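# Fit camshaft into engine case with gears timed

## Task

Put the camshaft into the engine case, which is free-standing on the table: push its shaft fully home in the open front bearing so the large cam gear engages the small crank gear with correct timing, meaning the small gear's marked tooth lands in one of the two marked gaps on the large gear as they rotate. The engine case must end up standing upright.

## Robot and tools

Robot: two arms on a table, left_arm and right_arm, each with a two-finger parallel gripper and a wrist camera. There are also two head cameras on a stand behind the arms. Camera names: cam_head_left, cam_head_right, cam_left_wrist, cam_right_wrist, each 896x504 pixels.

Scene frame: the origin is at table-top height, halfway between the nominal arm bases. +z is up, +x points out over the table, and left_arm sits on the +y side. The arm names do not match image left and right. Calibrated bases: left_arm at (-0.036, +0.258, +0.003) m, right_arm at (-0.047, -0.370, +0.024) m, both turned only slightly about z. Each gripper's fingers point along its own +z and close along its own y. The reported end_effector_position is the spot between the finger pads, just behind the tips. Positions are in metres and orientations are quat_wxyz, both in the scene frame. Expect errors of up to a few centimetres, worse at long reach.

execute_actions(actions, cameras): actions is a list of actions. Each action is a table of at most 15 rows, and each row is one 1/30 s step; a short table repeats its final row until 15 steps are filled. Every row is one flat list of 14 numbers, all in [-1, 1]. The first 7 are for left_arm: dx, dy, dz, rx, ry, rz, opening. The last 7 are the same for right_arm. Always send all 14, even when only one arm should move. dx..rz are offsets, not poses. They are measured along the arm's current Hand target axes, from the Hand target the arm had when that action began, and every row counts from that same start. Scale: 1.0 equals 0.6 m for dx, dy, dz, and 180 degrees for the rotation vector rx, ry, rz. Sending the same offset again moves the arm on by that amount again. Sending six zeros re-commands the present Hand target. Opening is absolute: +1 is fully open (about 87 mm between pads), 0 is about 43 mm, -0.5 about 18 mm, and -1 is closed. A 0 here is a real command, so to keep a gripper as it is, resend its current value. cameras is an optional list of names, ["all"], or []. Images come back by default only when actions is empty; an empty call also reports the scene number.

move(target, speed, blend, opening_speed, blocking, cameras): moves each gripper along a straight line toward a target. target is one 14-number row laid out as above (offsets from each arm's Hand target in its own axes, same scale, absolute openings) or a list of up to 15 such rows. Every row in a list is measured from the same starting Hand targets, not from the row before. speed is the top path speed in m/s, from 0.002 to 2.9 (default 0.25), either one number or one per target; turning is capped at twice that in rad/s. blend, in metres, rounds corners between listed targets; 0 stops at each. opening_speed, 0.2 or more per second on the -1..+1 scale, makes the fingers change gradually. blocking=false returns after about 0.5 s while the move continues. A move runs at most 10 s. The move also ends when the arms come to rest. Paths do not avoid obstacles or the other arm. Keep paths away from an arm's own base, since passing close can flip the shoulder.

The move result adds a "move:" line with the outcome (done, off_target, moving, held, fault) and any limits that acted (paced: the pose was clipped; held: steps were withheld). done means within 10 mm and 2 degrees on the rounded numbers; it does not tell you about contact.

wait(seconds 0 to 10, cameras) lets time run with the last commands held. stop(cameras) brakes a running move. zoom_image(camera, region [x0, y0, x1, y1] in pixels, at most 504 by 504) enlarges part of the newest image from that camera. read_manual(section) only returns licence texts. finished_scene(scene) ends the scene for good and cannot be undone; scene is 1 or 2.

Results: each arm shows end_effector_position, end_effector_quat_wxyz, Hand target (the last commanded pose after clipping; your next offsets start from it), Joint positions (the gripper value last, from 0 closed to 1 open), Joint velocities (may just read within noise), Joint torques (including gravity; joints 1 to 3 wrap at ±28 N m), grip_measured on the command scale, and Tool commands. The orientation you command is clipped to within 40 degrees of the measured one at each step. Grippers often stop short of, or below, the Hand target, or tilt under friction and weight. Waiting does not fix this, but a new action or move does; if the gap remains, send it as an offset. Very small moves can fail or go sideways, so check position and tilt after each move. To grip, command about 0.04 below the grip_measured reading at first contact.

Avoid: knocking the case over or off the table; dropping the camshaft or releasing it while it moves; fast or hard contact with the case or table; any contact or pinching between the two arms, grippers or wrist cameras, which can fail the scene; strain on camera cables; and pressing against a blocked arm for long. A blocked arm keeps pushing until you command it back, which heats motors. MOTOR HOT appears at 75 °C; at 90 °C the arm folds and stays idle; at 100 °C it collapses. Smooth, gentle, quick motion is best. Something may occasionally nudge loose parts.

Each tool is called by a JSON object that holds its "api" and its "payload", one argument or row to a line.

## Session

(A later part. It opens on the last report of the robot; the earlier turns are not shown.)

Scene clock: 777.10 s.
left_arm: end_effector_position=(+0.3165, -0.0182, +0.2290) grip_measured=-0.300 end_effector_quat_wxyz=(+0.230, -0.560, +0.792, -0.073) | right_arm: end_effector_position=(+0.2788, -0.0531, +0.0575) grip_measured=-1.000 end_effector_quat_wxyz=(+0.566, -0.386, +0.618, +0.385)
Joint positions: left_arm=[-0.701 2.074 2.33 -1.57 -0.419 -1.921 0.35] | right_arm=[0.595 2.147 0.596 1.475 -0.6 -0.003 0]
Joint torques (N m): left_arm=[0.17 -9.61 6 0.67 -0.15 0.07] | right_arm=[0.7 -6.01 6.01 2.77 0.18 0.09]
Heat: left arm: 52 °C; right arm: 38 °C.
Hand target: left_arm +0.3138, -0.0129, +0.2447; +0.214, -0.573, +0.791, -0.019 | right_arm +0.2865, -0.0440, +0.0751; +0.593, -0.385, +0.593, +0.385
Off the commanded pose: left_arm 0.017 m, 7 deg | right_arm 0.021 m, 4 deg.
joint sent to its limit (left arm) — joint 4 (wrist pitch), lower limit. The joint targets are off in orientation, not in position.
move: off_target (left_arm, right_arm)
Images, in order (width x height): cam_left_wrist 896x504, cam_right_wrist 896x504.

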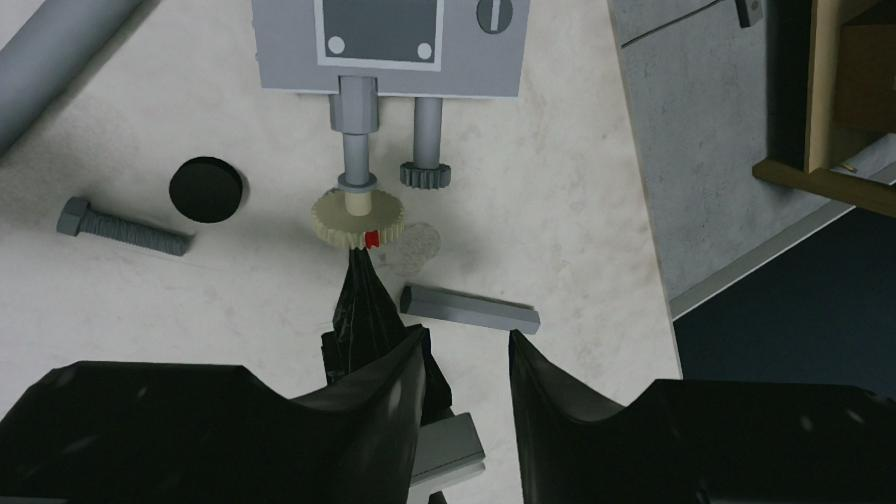

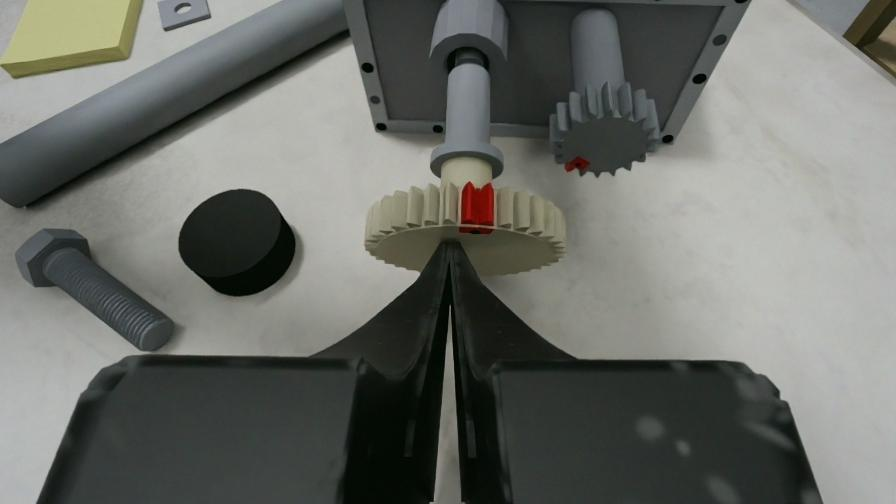

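{"api": "move", "payload": {
  "target": [
    [0,0,0,0,0,0,-0.3, 0,0,-0.025,0,0,0,-1],
    [0,0,0,0,0,0,-0.3, -0.03,-0.004,-0.025,0,0,0,-1],
    [0,0,0,0,0,0,-0.3, -0.03,-0.004,0.01,0,0,0,-1]
  ],
  "speed": 0.06,
  "cameras": ["cam_left_wrist","cam_right_wrist"]
}}

{"api": "zoom_image", "payload": {
  "camera": "cam_right_wrist",
  "region": [320, 0, 660, 290]
}}

Scene clock: 790.80 s.
left_arm: end_effector_position=(+0.3165, -0.0182, +0.2290) grip_measured=-0.300 end_effector_quat_wxyz=(+0.230, -0.560, +0.792, -0.073) | right_arm: end_effector_position=(+0.2857, -0.0472, +0.0827) grip_measured=-1.000 end_effector_quat_wxyz=(+0.579, -0.386, +0.606, +0.385)
Joint positions: left_arm=[-0.701 2.074 2.33 -1.57 -0.419 -1.921 0.35] | right_arm=[0.599 2.074 0.621 1.414 -0.596 -0.003 0]
Joint torques (N m): left_arm=[0.17 -9.62 6.01 0.68 -0.15 0.07] | right_arm=[0.81 -6.04 6.37 2.36 0.18 0.08]
Heat: left arm: 50 °C; right arm: 37 °C.
Hand target: left_arm +0.3138, -0.0129, +0.2447; +0.214, -0.573, +0.791, -0.019 | right_arm +0.2911, -0.0394, +0.0931; +0.593, -0.385, +0.593, +0.385
Off the commanded pose: left_arm 0.017 m, 7 deg | right_arm 0.014 m, 2 deg.
joint sent to its limit (left arm) — joint 4 (wrist pitch), lower limit. The joint targets are off in orientation, not in position.
move: off_target (left_arm, right_arm)
Images, in order (width x height): cam_left_wrist 896x504, cam_right_wrist 896x504.

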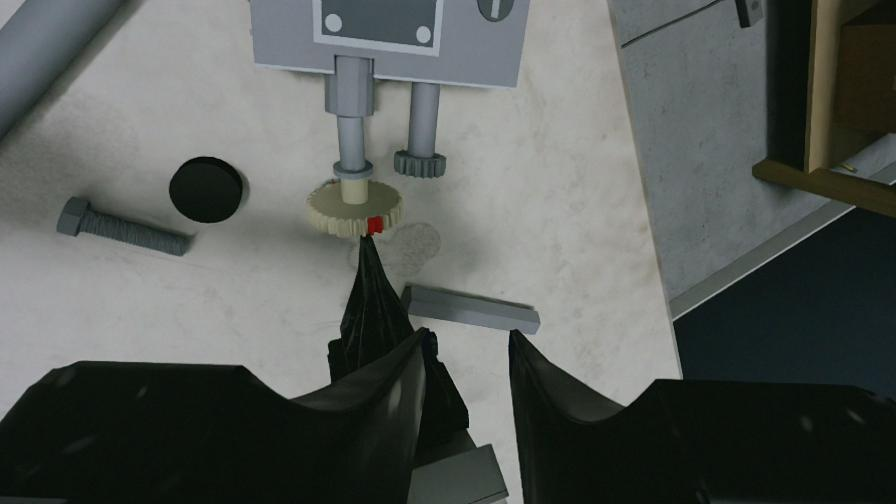

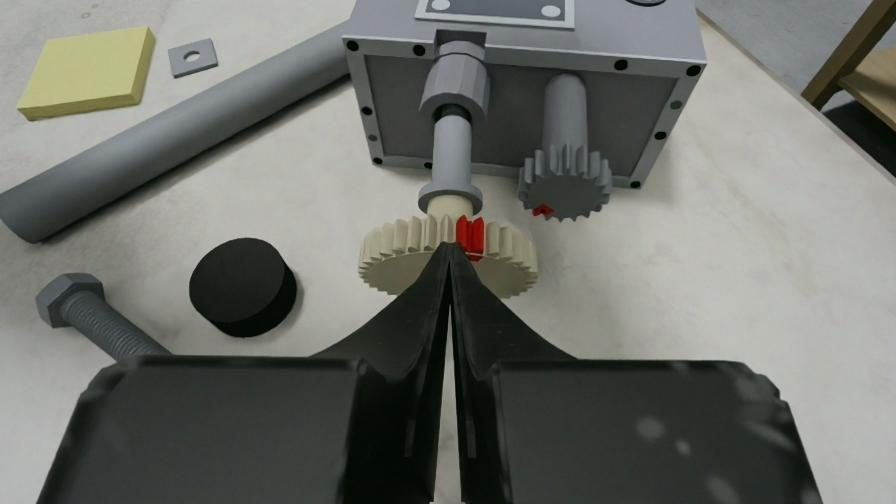

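Scaled by 1.482 from the camera's 896x504 image, which has a finer 1280x720 frame.

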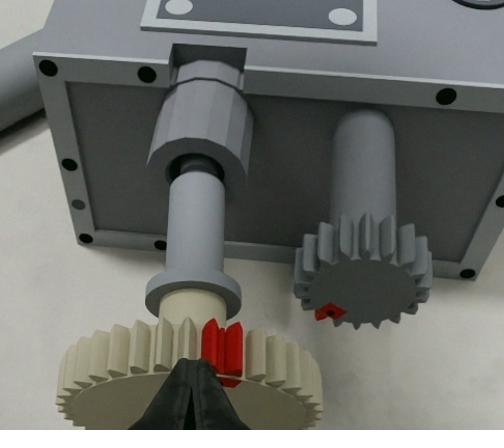

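{"api": "move", "payload": {
  "target": [0,0,0,0,0,0,-0.3, 0,0.035,0,0,0,0,-1],
  "speed": 0.05,
  "cameras": ["cam_left_wrist","cam_right_wrist"]
}}

{"api": "zoom_image", "payload": {
  "camera": "cam_right_wrist",
  "region": [320, 0, 660, 290]
}}

Scene clock: 817.97 s.
left_arm: end_effector_position=(+0.3165, -0.0182, +0.2290) grip_measured=-0.300 end_effector_quat_wxyz=(+0.230, -0.560, +0.792, -0.073) | right_arm: end_effector_position=(+0.2716, -0.0337, +0.0788) grip_measured=-1.000 end_effector_quat_wxyz=(+0.574, -0.388, +0.609, +0.385)
Joint positions: left_arm=[-0.701 2.074 2.33 -1.57 -0.419 -1.921 0.35] | right_arm=[0.659 2.074 0.607 1.417 -0.541 -0.003 0]
Joint torques (N m): left_arm=[0.18 -9.62 6.01 0.67 -0.15 0.07] | right_arm=[0.65 -7.34 3.43 2.66 0.21 0.1]
Heat: left arm: 48 °C; right arm: 36 °C.
Hand target: left_arm +0.3138, -0.0129, +0.2447; +0.214, -0.573, +0.791, -0.019 | right_arm +0.2720, -0.0309, +0.0931; +0.593, -0.385, +0.593, +0.385
Off the commanded pose: left_arm 0.017 m, 7 deg | right_arm 0.015 m, 3 deg.
joint sent to its limit (left arm) — joint 4 (wrist pitch), lower limit. The joint targets are off in orientation, not in position.
move: off_target (left_arm, right_arm)
Images, in order (width x height): cam_left_wrist 896x504, cam_right_wrist 896x504.

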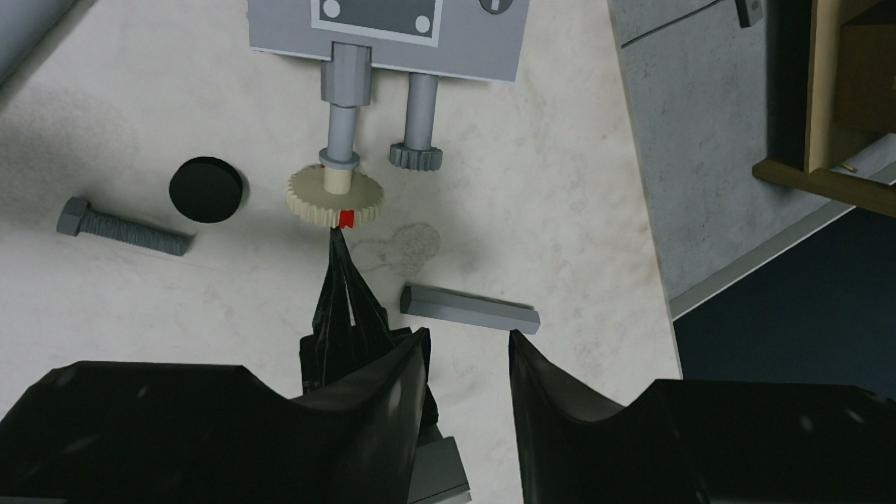

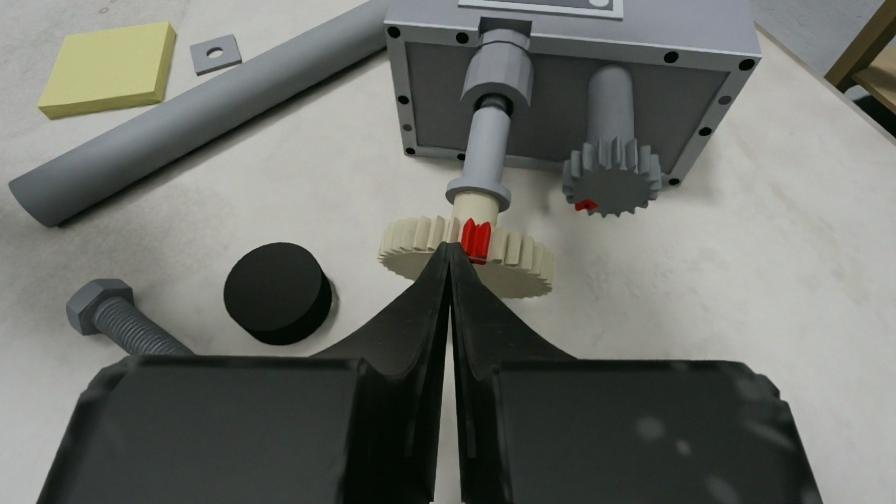

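Scaled by 1.482 from the camera's 896x504 image, which has a finer 1280x720 frame.

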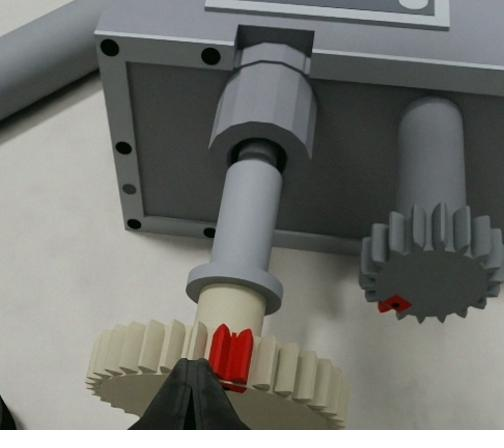

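{"api": "move", "payload": {
  "target": [0.0387,0.0513,0.1908,-0.0637,0.0045,0.0892,-0.1, 0,0,-0.05,0,0,0,-1],
  "speed": 0.12,
  "cameras": ["cam_left_wrist","cam_right_wrist"]
}}

Scene clock: 856.23 s.
left_arm: end_effector_position=(+0.3241, -0.0029, +0.1287) grip_measured=-0.100 end_effector_quat_wxyz=(+0.166, -0.476, +0.862, +0.059) | right_arm: end_effector_position=(+0.2569, -0.0561, +0.0747) grip_measured=-1.000 end_effector_quat_wxyz=(+0.570, -0.387, +0.614, +0.385)
Joint positions: left_arm=[-0.633 2.277 2.296 -1.572 -0.354 -1.683 0.45] | right_arm=[0.625 2.042 0.505 1.474 -0.572 -0.003 0]
Joint torques (N m): left_arm=[0.16 -8.31 4.56 0.27 -0.11 0.04] | right_arm=[-0.81 -7.69 2.54 2.75 0 0.07]
Heat: left arm: 47 °C; right arm: 38 °C.
Hand target: left_arm +0.3218, +0.0011, +0.1249; +0.151, -0.476, +0.862, +0.086 | right_arm +0.2596, -0.0583, +0.0931; +0.593, -0.385, +0.593, +0.385
Off the commanded pose: left_arm 0.006 m, 3 deg | right_arm 0.019 m, 4 deg.
joint sent to its limit (left arm) — joint 4 (wrist pitch), lower limit. The joint targets still meet the commanded pose.
move: off_target (left_arm, right_arm)
Images, in order (width x height): cam_left_wrist 896x504, cam_right_wrist 896x504.

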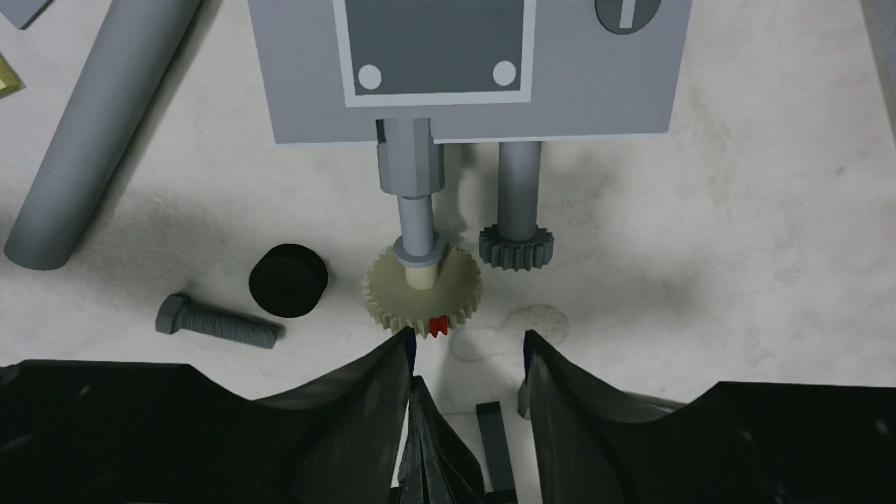

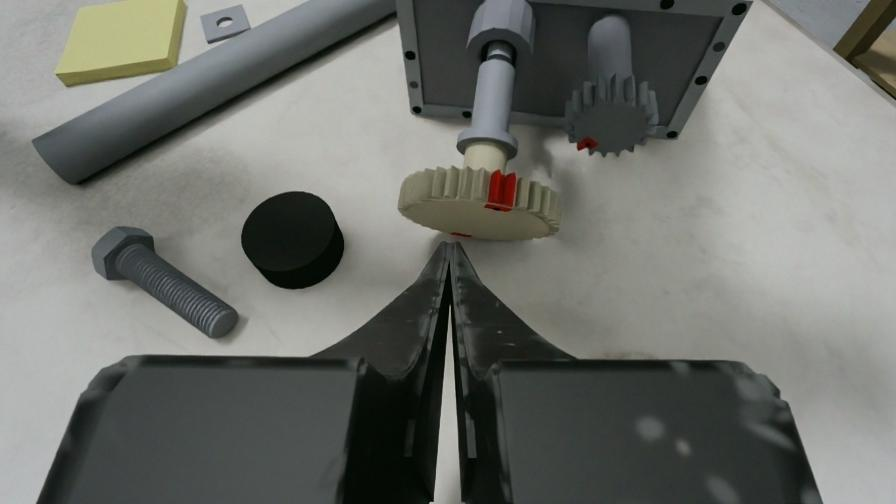

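{"api": "move", "payload": {
  "target": [0.008,0.034,0.066,-0.0057,0,-0.0157,-0.1, 0,0,0,0,0,0,-1],
  "speed": 0.1,
  "cameras": ["cam_left_wrist","cam_right_wrist"]
}}

Scene clock: 876.57 s.
left_arm: end_effector_position=(+0.3042, +0.0217, +0.0734) grip_measured=-0.100 end_effector_quat_wxyz=(+0.143, -0.487, +0.854, +0.114) | right_arm: end_effector_position=(+0.2569, -0.0561, +0.0747) grip_measured=-1.000 end_effector_quat_wxyz=(+0.570, -0.387, +0.614, +0.385)
Joint positions: left_arm=[-0.616 2.234 1.999 -1.443 -0.352 -1.716 0.45] | right_arm=[0.625 2.042 0.505 1.474 -0.572 -0.003 0]
Joint torques (N m): left_arm=[0.03 -11.45 4.4 0.36 -0.13 -0.09] | right_arm=[-0.87 -7.65 2.65 2.74 -0.01 0.08]
Heat: left arm: 48 °C; right arm: 37 °C.
Hand target: left_arm +0.3091, +0.0197, +0.0862; +0.149, -0.498, +0.850, +0.090 | right_arm +0.2597, -0.0583, +0.0931; +0.593, -0.385, +0.593, +0.385
Off the commanded pose: left_arm 0.014 m, 3 deg | right_arm 0.019 m, 3 deg.
move: off_target (left_arm, right_arm)
Images, in order (width x height): cam_left_wrist 896x504, cam_right_wrist 896x504.

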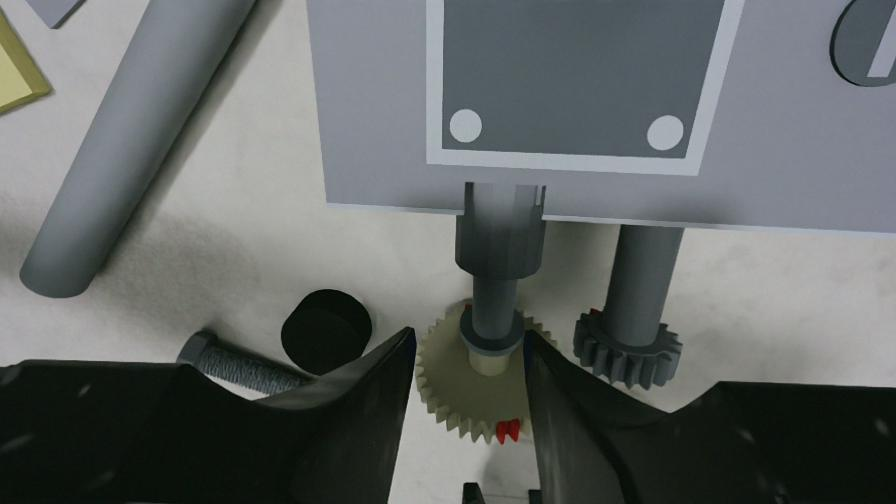

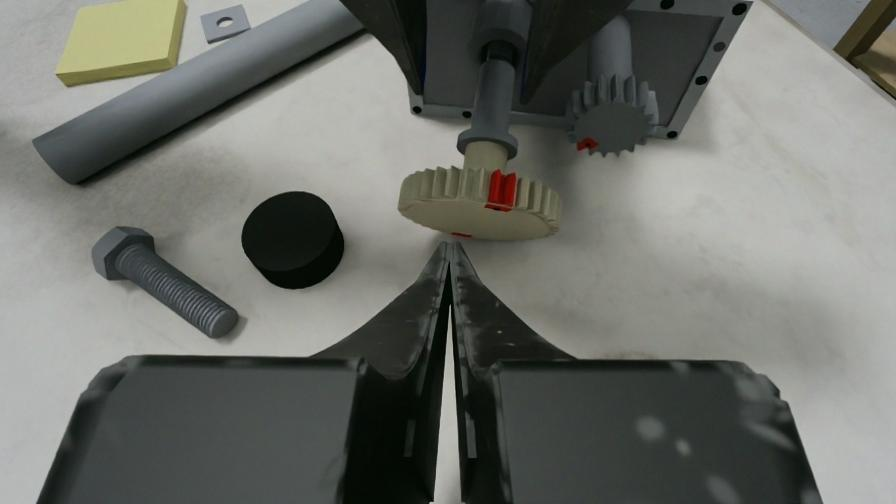

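{"api": "move", "payload": {
  "target": [0.017,-0.015,0.047,0,0,0,-0.1, 0,0,0,0,0,0,-1],
  "speed": 0.08,
  "cameras": ["cam_left_wrist","cam_right_wrist"]
}}

{"api": "zoom_image", "payload": {
  "camera": "cam_right_wrist",
  "region": [380, 0, 660, 250]
}}

Scene clock: 885.50 s.
left_arm: end_effector_position=(+0.3129, +0.0150, +0.0602) grip_measured=-0.100 end_effector_quat_wxyz=(+0.151, -0.491, +0.853, +0.094) | right_arm: end_effector_position=(+0.2569, -0.0561, +0.0747) grip_measured=-1.000 end_effector_quat_wxyz=(+0.570, -0.387, +0.614, +0.385)
Joint positions: left_arm=[-0.616 2.234 1.949 -1.348 -0.352 -1.717 0.45] | right_arm=[0.625 2.042 0.505 1.474 -0.572 -0.003 0]
Joint torques (N m): left_arm=[0.29 -8.28 4.45 0.45 -0.14 -0.06] | right_arm=[-0.79 -7.6 2.65 2.76 0.01 0.09]
Heat: left arm: 51 °C; right arm: 37 °C.
Hand target: left_arm +0.3170, +0.0153, +0.0562; +0.149, -0.498, +0.849, +0.089 | right_arm +0.2597, -0.0583, +0.0931; +0.593, -0.385, +0.593, +0.385
Off the commanded pose: left_arm 0.006 m, 1 deg | right_arm 0.019 m, 3 deg.
move: off_target (right_arm)
Images, in order (width x height): cam_left_wrist 896x504, cam_right_wrist 896x504.

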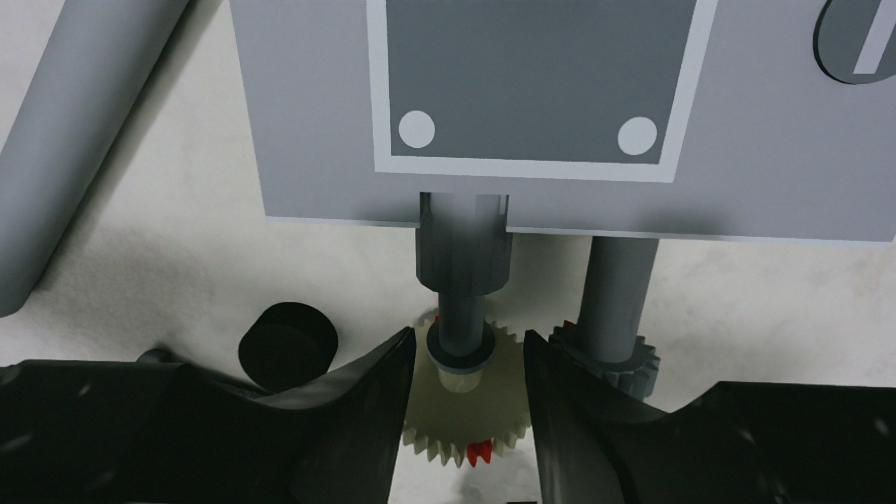

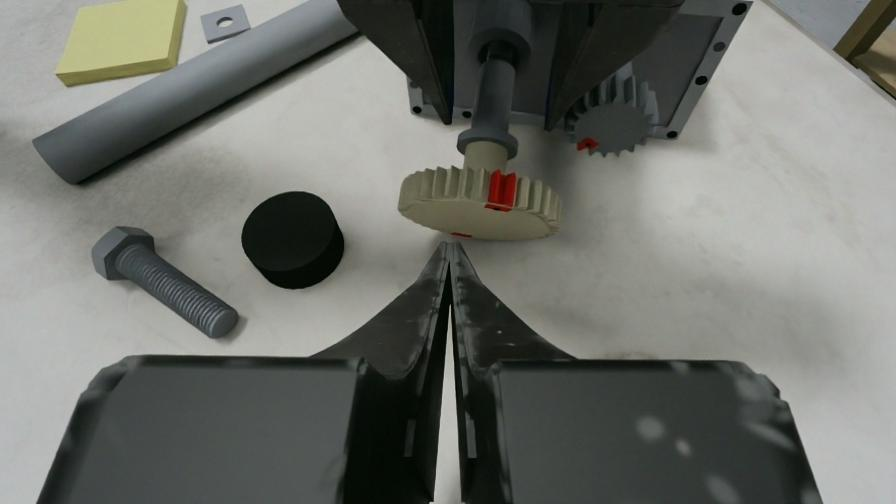

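Scaled by 1.800 from the camera's 896x504 image, which has a finer 1280x720 frame.

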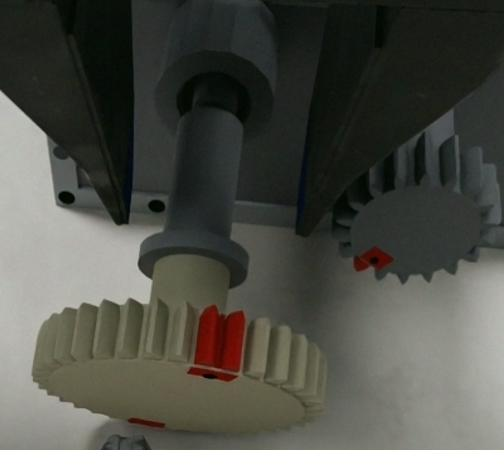

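{"api": "move", "payload": {
  "target": [0.009,0.003,0.025,0,0,0,-0.1, 0,0,0,0,0,0,-1],
  "speed": 0.08,
  "cameras": ["cam_left_wrist","cam_right_wrist"]
}}

{"api": "zoom_image", "payload": {
  "camera": "cam_right_wrist",
  "region": [380, 0, 660, 250]
}}

Scene clock: 895.60 s.
left_arm: end_effector_position=(+0.3114, +0.0162, +0.0434) grip_measured=-0.100 end_effector_quat_wxyz=(+0.150, -0.491, +0.853, +0.095) | right_arm: end_effector_position=(+0.2569, -0.0561, +0.0747) grip_measured=-1.000 end_effector_quat_wxyz=(+0.570, -0.387, +0.614, +0.385)
Joint positions: left_arm=[-0.616 2.234 1.882 -1.284 -0.352 -1.717 0.45] | right_arm=[0.625 2.042 0.505 1.474 -0.572 -0.003 0]
Joint torques (N m): left_arm=[0.25 -8.43 4.48 0.45 -0.13 -0.05] | right_arm=[-0.88 -7.68 2.62 2.75 0.02 0.08]
Heat: left arm: 51 °C; right arm: 37 °C.
Hand target: left_arm +0.3154, +0.0163, +0.0402; +0.149, -0.498, +0.849, +0.089 | right_arm +0.2597, -0.0583, +0.0931; +0.593, -0.385, +0.593, +0.385
Off the commanded pose: left_arm 0.005 m, 1 deg | right_arm 0.019 m, 3 deg.
move: off_target (right_arm)
Images, in order (width x height): cam_left_wrist 896x504, cam_right_wrist 896x504.

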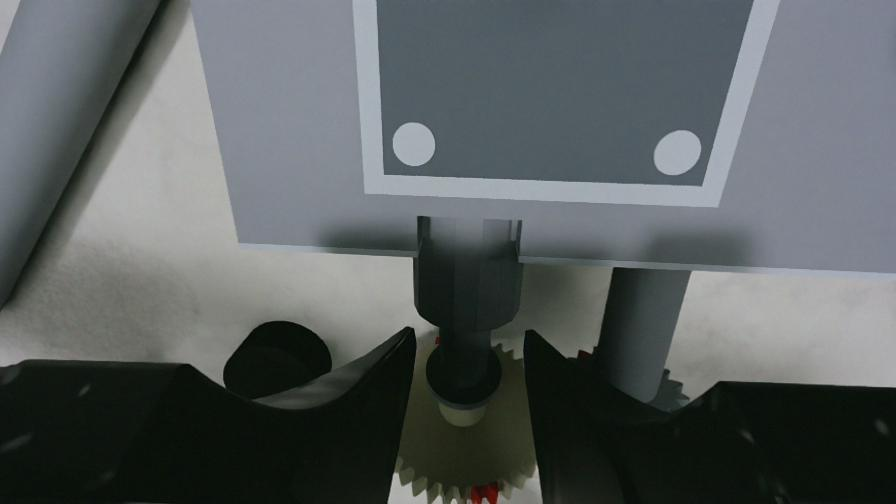

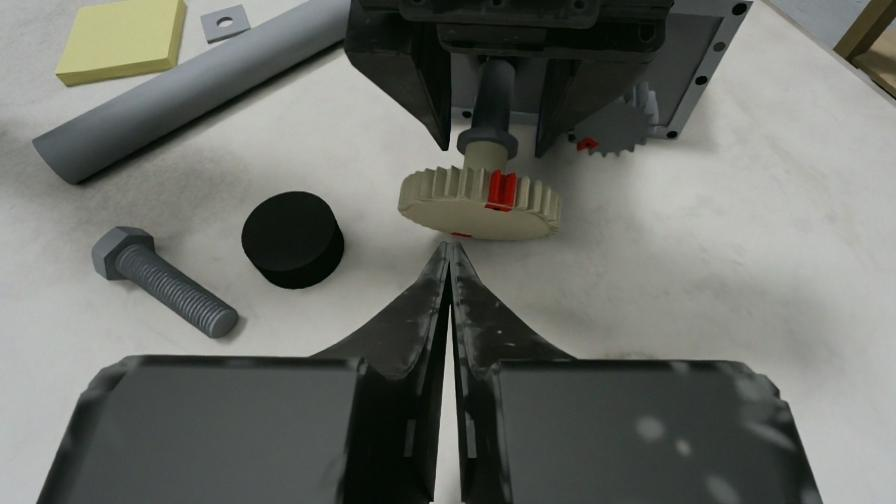

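Scaled by 1.800 from the camera's 896x504 image, which has a finer 1280x720 frame.

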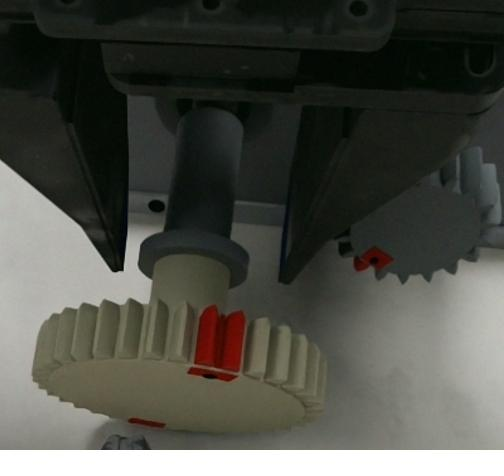

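{"api": "move", "payload": {
  "target": [0,0.002,0,0,0,0,-0.8, 0,0,0,0,0,0,-1],
  "opening_speed": 0.5,
  "cameras": ["cam_left_wrist","cam_right_wrist"]
}}

{"api": "zoom_image", "payload": {
  "camera": "cam_right_wrist",
  "region": [380, 0, 660, 250]
}}

{"api": "zoom_image", "payload": {
  "camera": "cam_left_wrist",
  "region": [380, 200, 560, 400]
}}

Scene clock: 902.00 s.
left_arm: end_effector_position=(+0.3101, +0.0172, +0.0415) grip_measured=-0.366 end_effector_quat_wxyz=(+0.149, -0.491, +0.853, +0.097) | right_arm: end_effector_position=(+0.2569, -0.0561, +0.0747) grip_measured=-1.000 end_effector_quat_wxyz=(+0.570, -0.387, +0.614, +0.385)
Joint positions: left_arm=[-0.616 2.234 1.874 -1.281 -0.352 -1.717 0.317] | right_arm=[0.625 2.042 0.505 1.474 -0.572 -0.003 0]
Joint torques (N m): left_arm=[0.23 -8.77 4.45 0.45 -0.14 -0.06] | right_arm=[-0.92 -7.6 2.59 2.72 0.02 0.09]
Heat: left arm: 51 °C; right arm: 37 °C.
Hand target: left_arm +0.3143, +0.0169, +0.0403; +0.149, -0.498, +0.849, +0.089 | right_arm +0.2597, -0.0583, +0.0931; +0.593, -0.385, +0.593, +0.385
Off the commanded pose: left_arm 0.004 m, 1 deg | right_arm 0.019 m, 3 deg.
move: off_target (right_arm)
Images, in order (width x height): cam_left_wrist 896x504, cam_right_wrist 896x504.

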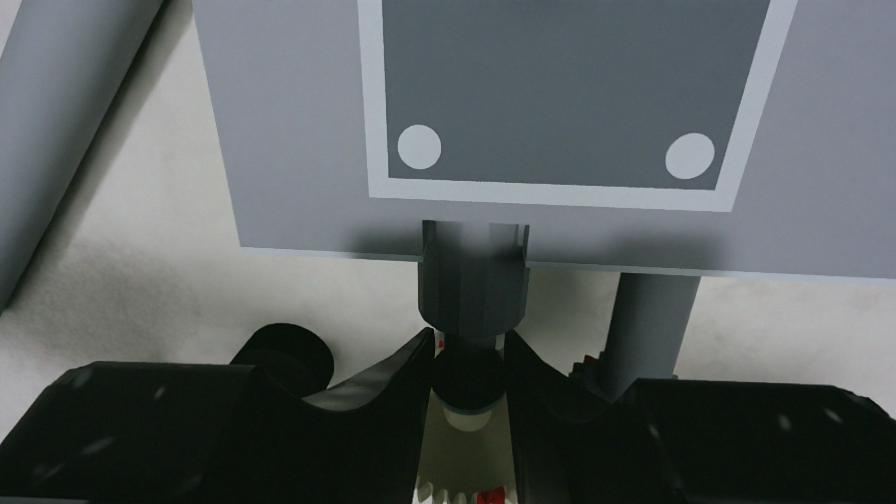

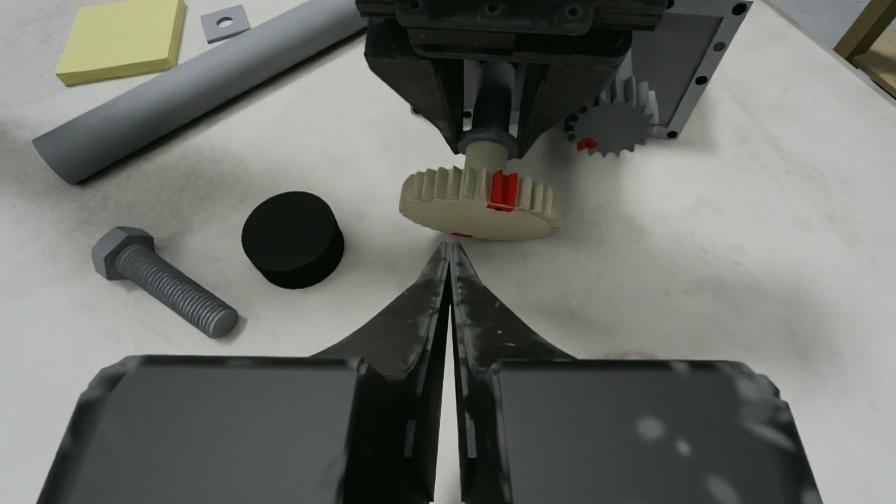

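Scaled by 1.800 from the camera's 896x504 image, which has a finer 1280x720 frame.

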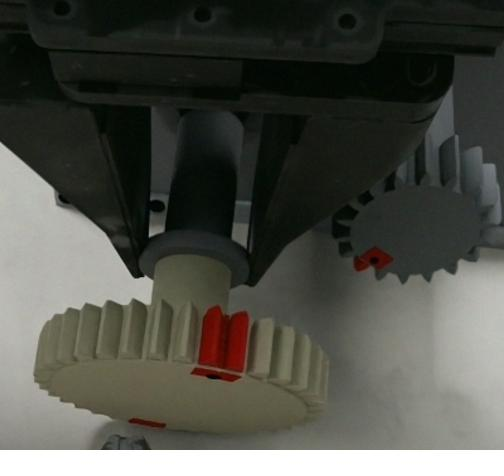

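Scaled by 2.520 from the camera's 896x504 image, which has a finer 1280x720 frame.

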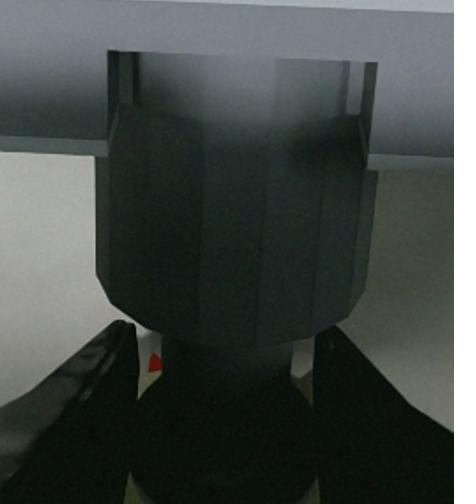

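{"api": "move", "payload": {
  "target": [-0.007,0,-0.019,0,0,0,-0.8, 0,0,0,0,0,0,-1],
  "speed": 0.05,
  "cameras": ["cam_left_wrist","cam_right_wrist"]
}}

{"api": "zoom_image", "payload": {
  "camera": "cam_right_wrist",
  "region": [380, 0, 660, 250]
}}

{"api": "zoom_image", "payload": {
  "camera": "cam_left_wrist",
  "region": [380, 200, 560, 400]
}}

Scene clock: 920.73 s.
left_arm: end_effector_position=(+0.3106, +0.0166, +0.0432) grip_measured=-0.366 end_effector_quat_wxyz=(+0.149, -0.491, +0.853, +0.096) | right_arm: end_effector_position=(+0.2569, -0.0561, +0.0747) grip_measured=-1.000 end_effector_quat_wxyz=(+0.570, -0.387, +0.614, +0.385)
Joint positions: left_arm=[-0.616 2.234 1.882 -1.287 -0.351 -1.717 0.317] | right_arm=[0.625 2.042 0.505 1.474 -0.572 -0.003 0]
Joint torques (N m): left_arm=[0.23 -9.31 6.94 0.06 -0.14 -0.06] | right_arm=[-0.91 -7.69 2.61 2.72 0.04 0.06]
Heat: left arm: 51 °C; right arm: 38 °C.
Hand target: left_arm +0.3143, +0.0169, +0.0524; +0.149, -0.498, +0.849, +0.090 | right_arm +0.2597, -0.0583, +0.0931; +0.593, -0.385, +0.593, +0.385
Off the commanded pose: left_arm 0.010 m, 1 deg | right_arm 0.019 m, 3 deg.
move: off_target (right_arm)
Images, in order (width x height): cam_left_wrist 896x504, cam_right_wrist 896x504.

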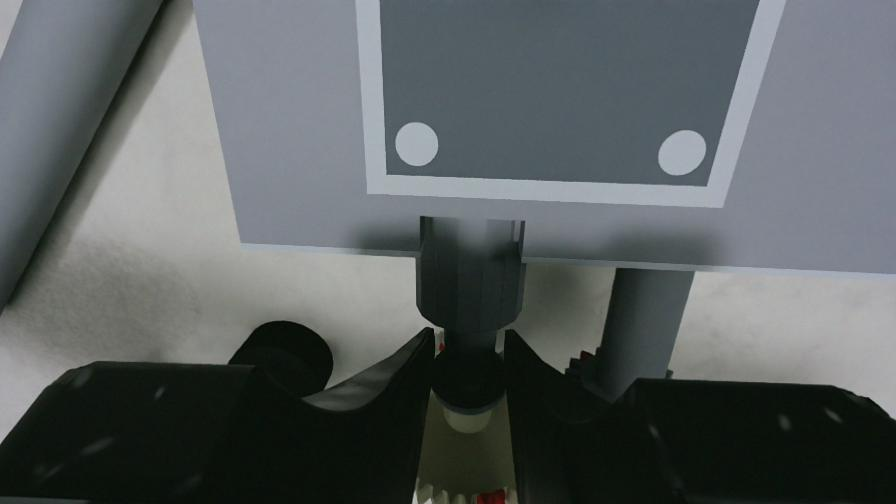

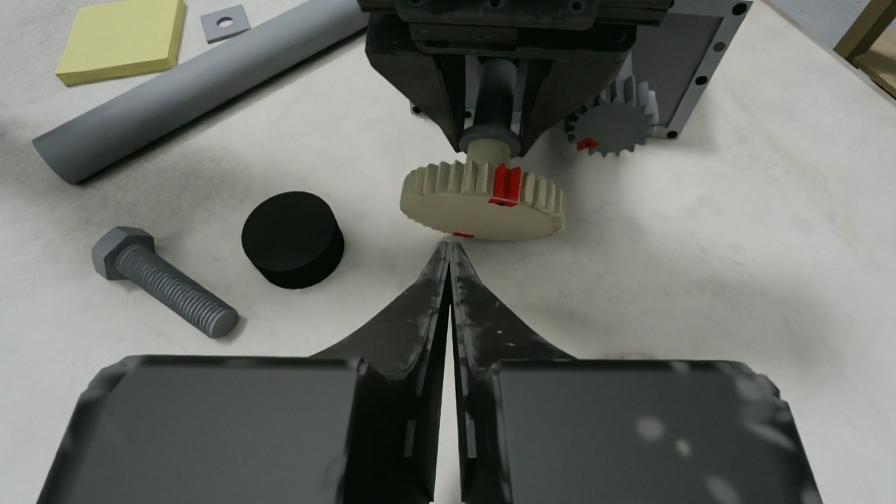

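Scaled by 1.800 from the camera's 896x504 image, which has a finer 1280x720 frame.

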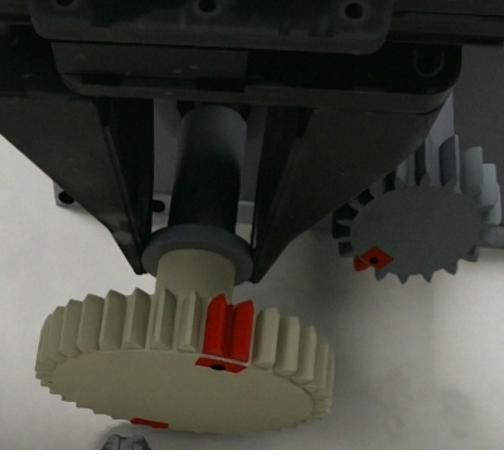

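Scaled by 2.520 from the camera's 896x504 image, which has a finer 1280x720 frame.

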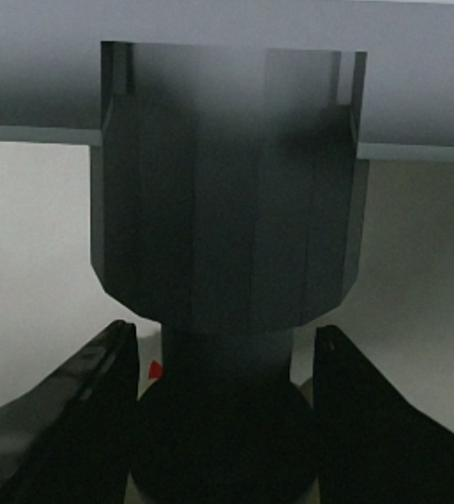

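{"api": "move", "payload": {
  "target": [-0.0115,0,-0.031,0,0,0,-0.8, 0,0,0,0,0,0,-1],
  "speed": 0.05,
  "cameras": ["cam_left_wrist","cam_right_wrist"]
}}

{"api": "zoom_image", "payload": {
  "camera": "cam_right_wrist",
  "region": [380, 0, 660, 250]
}}

Scene clock: 938.50 s.
left_arm: end_effector_position=(+0.3109, +0.0162, +0.0614) grip_measured=-0.366 end_effector_quat_wxyz=(+0.148, -0.491, +0.853, +0.098) | right_arm: end_effector_position=(+0.2569, -0.0561, +0.0747) grip_measured=-1.000 end_effector_quat_wxyz=(+0.570, -0.387, +0.614, +0.385)
Joint positions: left_arm=[-0.616 2.234 1.954 -1.362 -0.35 -1.717 0.317] | right_arm=[0.625 2.042 0.505 1.474 -0.572 -0.003 0]
Joint torques (N m): left_arm=[0.25 -9.62 6.98 0.04 -0.15 -0.06] | right_arm=[-0.94 -7.54 2.52 2.75 0.03 0.07]
Heat: left arm: 52 °C; right arm: 38 °C.
Hand target: left_arm +0.3145, +0.0170, +0.0722; +0.149, -0.498, +0.849, +0.089 | right_arm +0.2597, -0.0583, +0.0931; +0.593, -0.385, +0.593, +0.385
Off the commanded pose: left_arm 0.011 m, 1 deg | right_arm 0.019 m, 3 deg.
move: off_target (left_arm, right_arm)
Images, in order (width x height): cam_left_wrist 896x504, cam_right_wrist 896x504.

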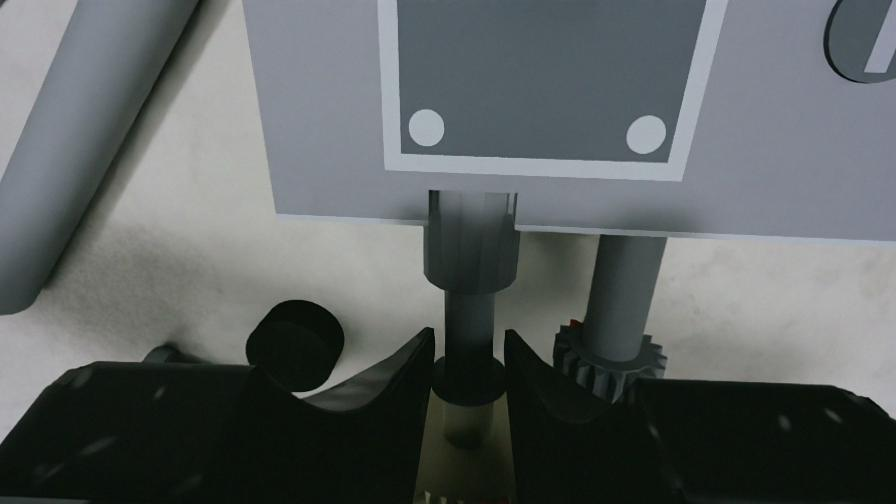

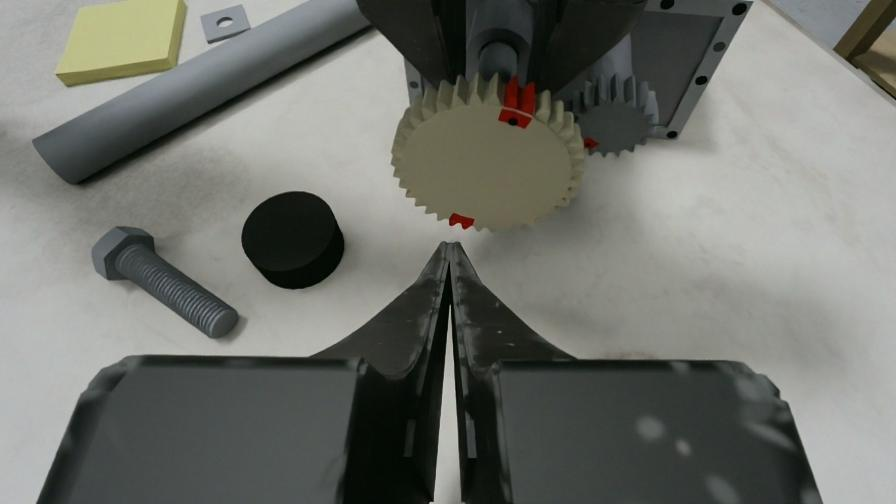

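Scaled by 1.800 from the camera's 896x504 image, which has a finer 1280x720 frame.

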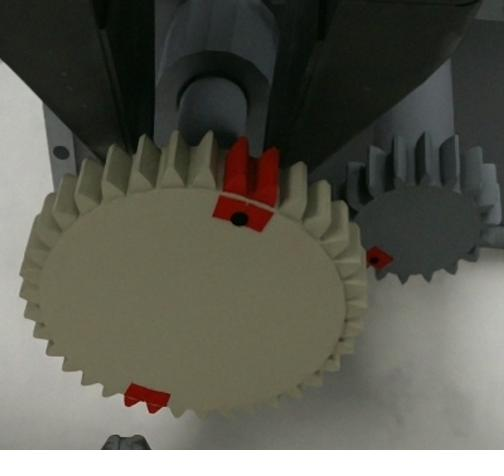

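{"api": "move", "payload": {
  "target": [-0.018,0,0.002,0,0,0,-0.8, 0,0,0,0,0,0,-1],
  "speed": 0.04,
  "cameras": ["cam_left_wrist","cam_right_wrist"]
}}

{"api": "zoom_image", "payload": {
  "camera": "cam_right_wrist",
  "region": [380, 0, 660, 250]
}}

{"api": "zoom_image", "payload": {
  "camera": "cam_left_wrist",
  "region": [380, 160, 620, 460]
}}

Scene clock: 947.93 s.
left_arm: end_effector_position=(+0.3129, +0.0205, +0.0611) grip_measured=-0.366 end_effector_quat_wxyz=(+0.139, -0.494, +0.853, +0.097) | right_arm: end_effector_position=(+0.2569, -0.0561, +0.0747) grip_measured=-1.000 end_effector_quat_wxyz=(+0.570, -0.387, +0.614, +0.385)
Joint positions: left_arm=[-0.598 2.234 1.954 -1.362 -0.333 -1.704 0.317] | right_arm=[0.625 2.042 0.505 1.474 -0.572 -0.003 0]
Joint torques (N m): left_arm=[0.69 -10.32 6.53 0.11 -0.33 0.06] | right_arm=[-0.87 -7.6 2.59 2.74 0.01 0.07]
Heat: left arm: 52 °C; right arm: 38 °C.
Hand target: left_arm +0.3196, +0.0262, +0.0748; +0.149, -0.498, +0.849, +0.089 | right_arm +0.2597, -0.0583, +0.0931; +0.593, -0.385, +0.593, +0.385
Off the commanded pose: left_arm 0.016 m, 2 deg | right_arm 0.019 m, 3 deg.
move: off_target (left_arm, right_arm)
Images, in order (width x height): cam_left_wrist 896x504, cam_right_wrist 896x504.

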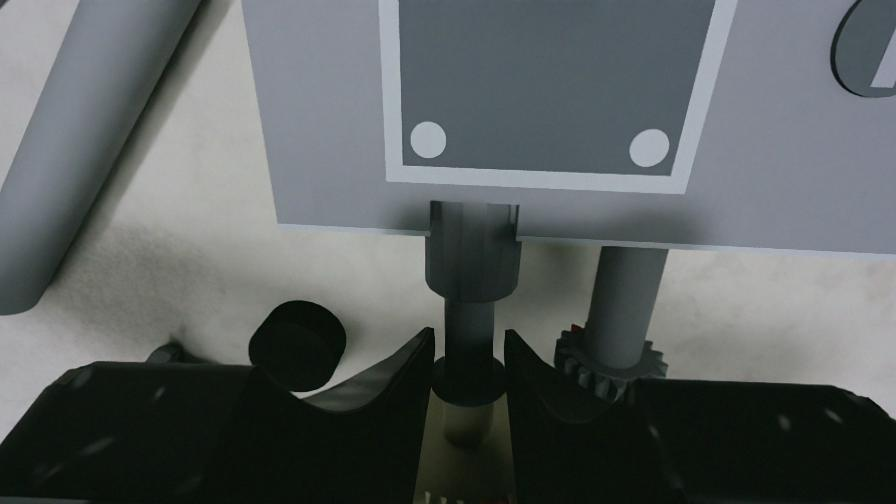

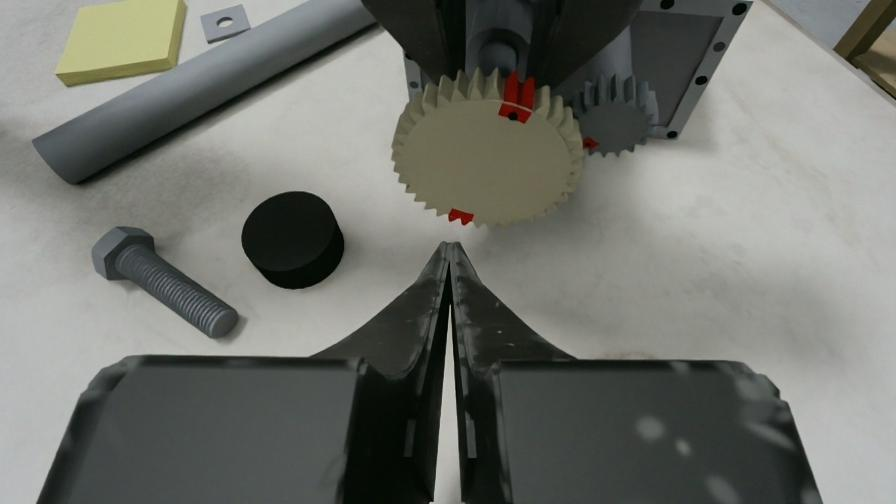

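Scaled by 1.800 from the camera's 896x504 image, which has a finer 1280x720 frame.

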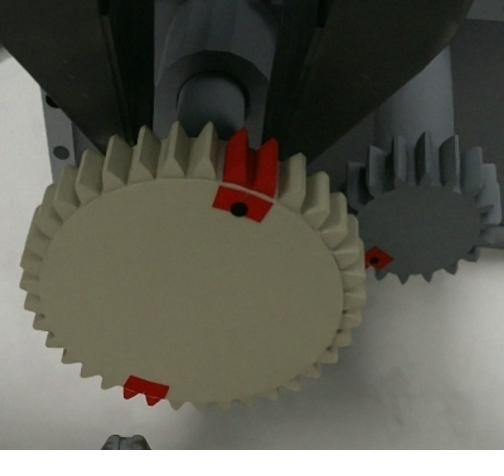

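Scaled by 1.680 from the camera's 896x504 image, which has a finer 1280x720 frame.

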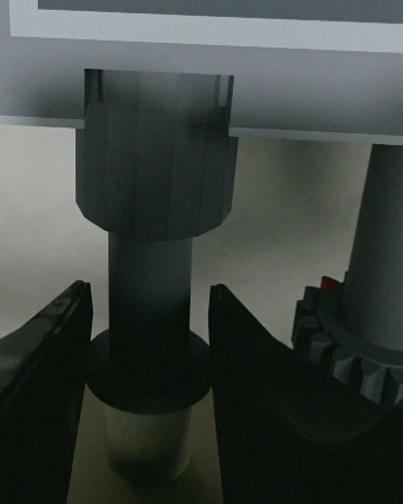

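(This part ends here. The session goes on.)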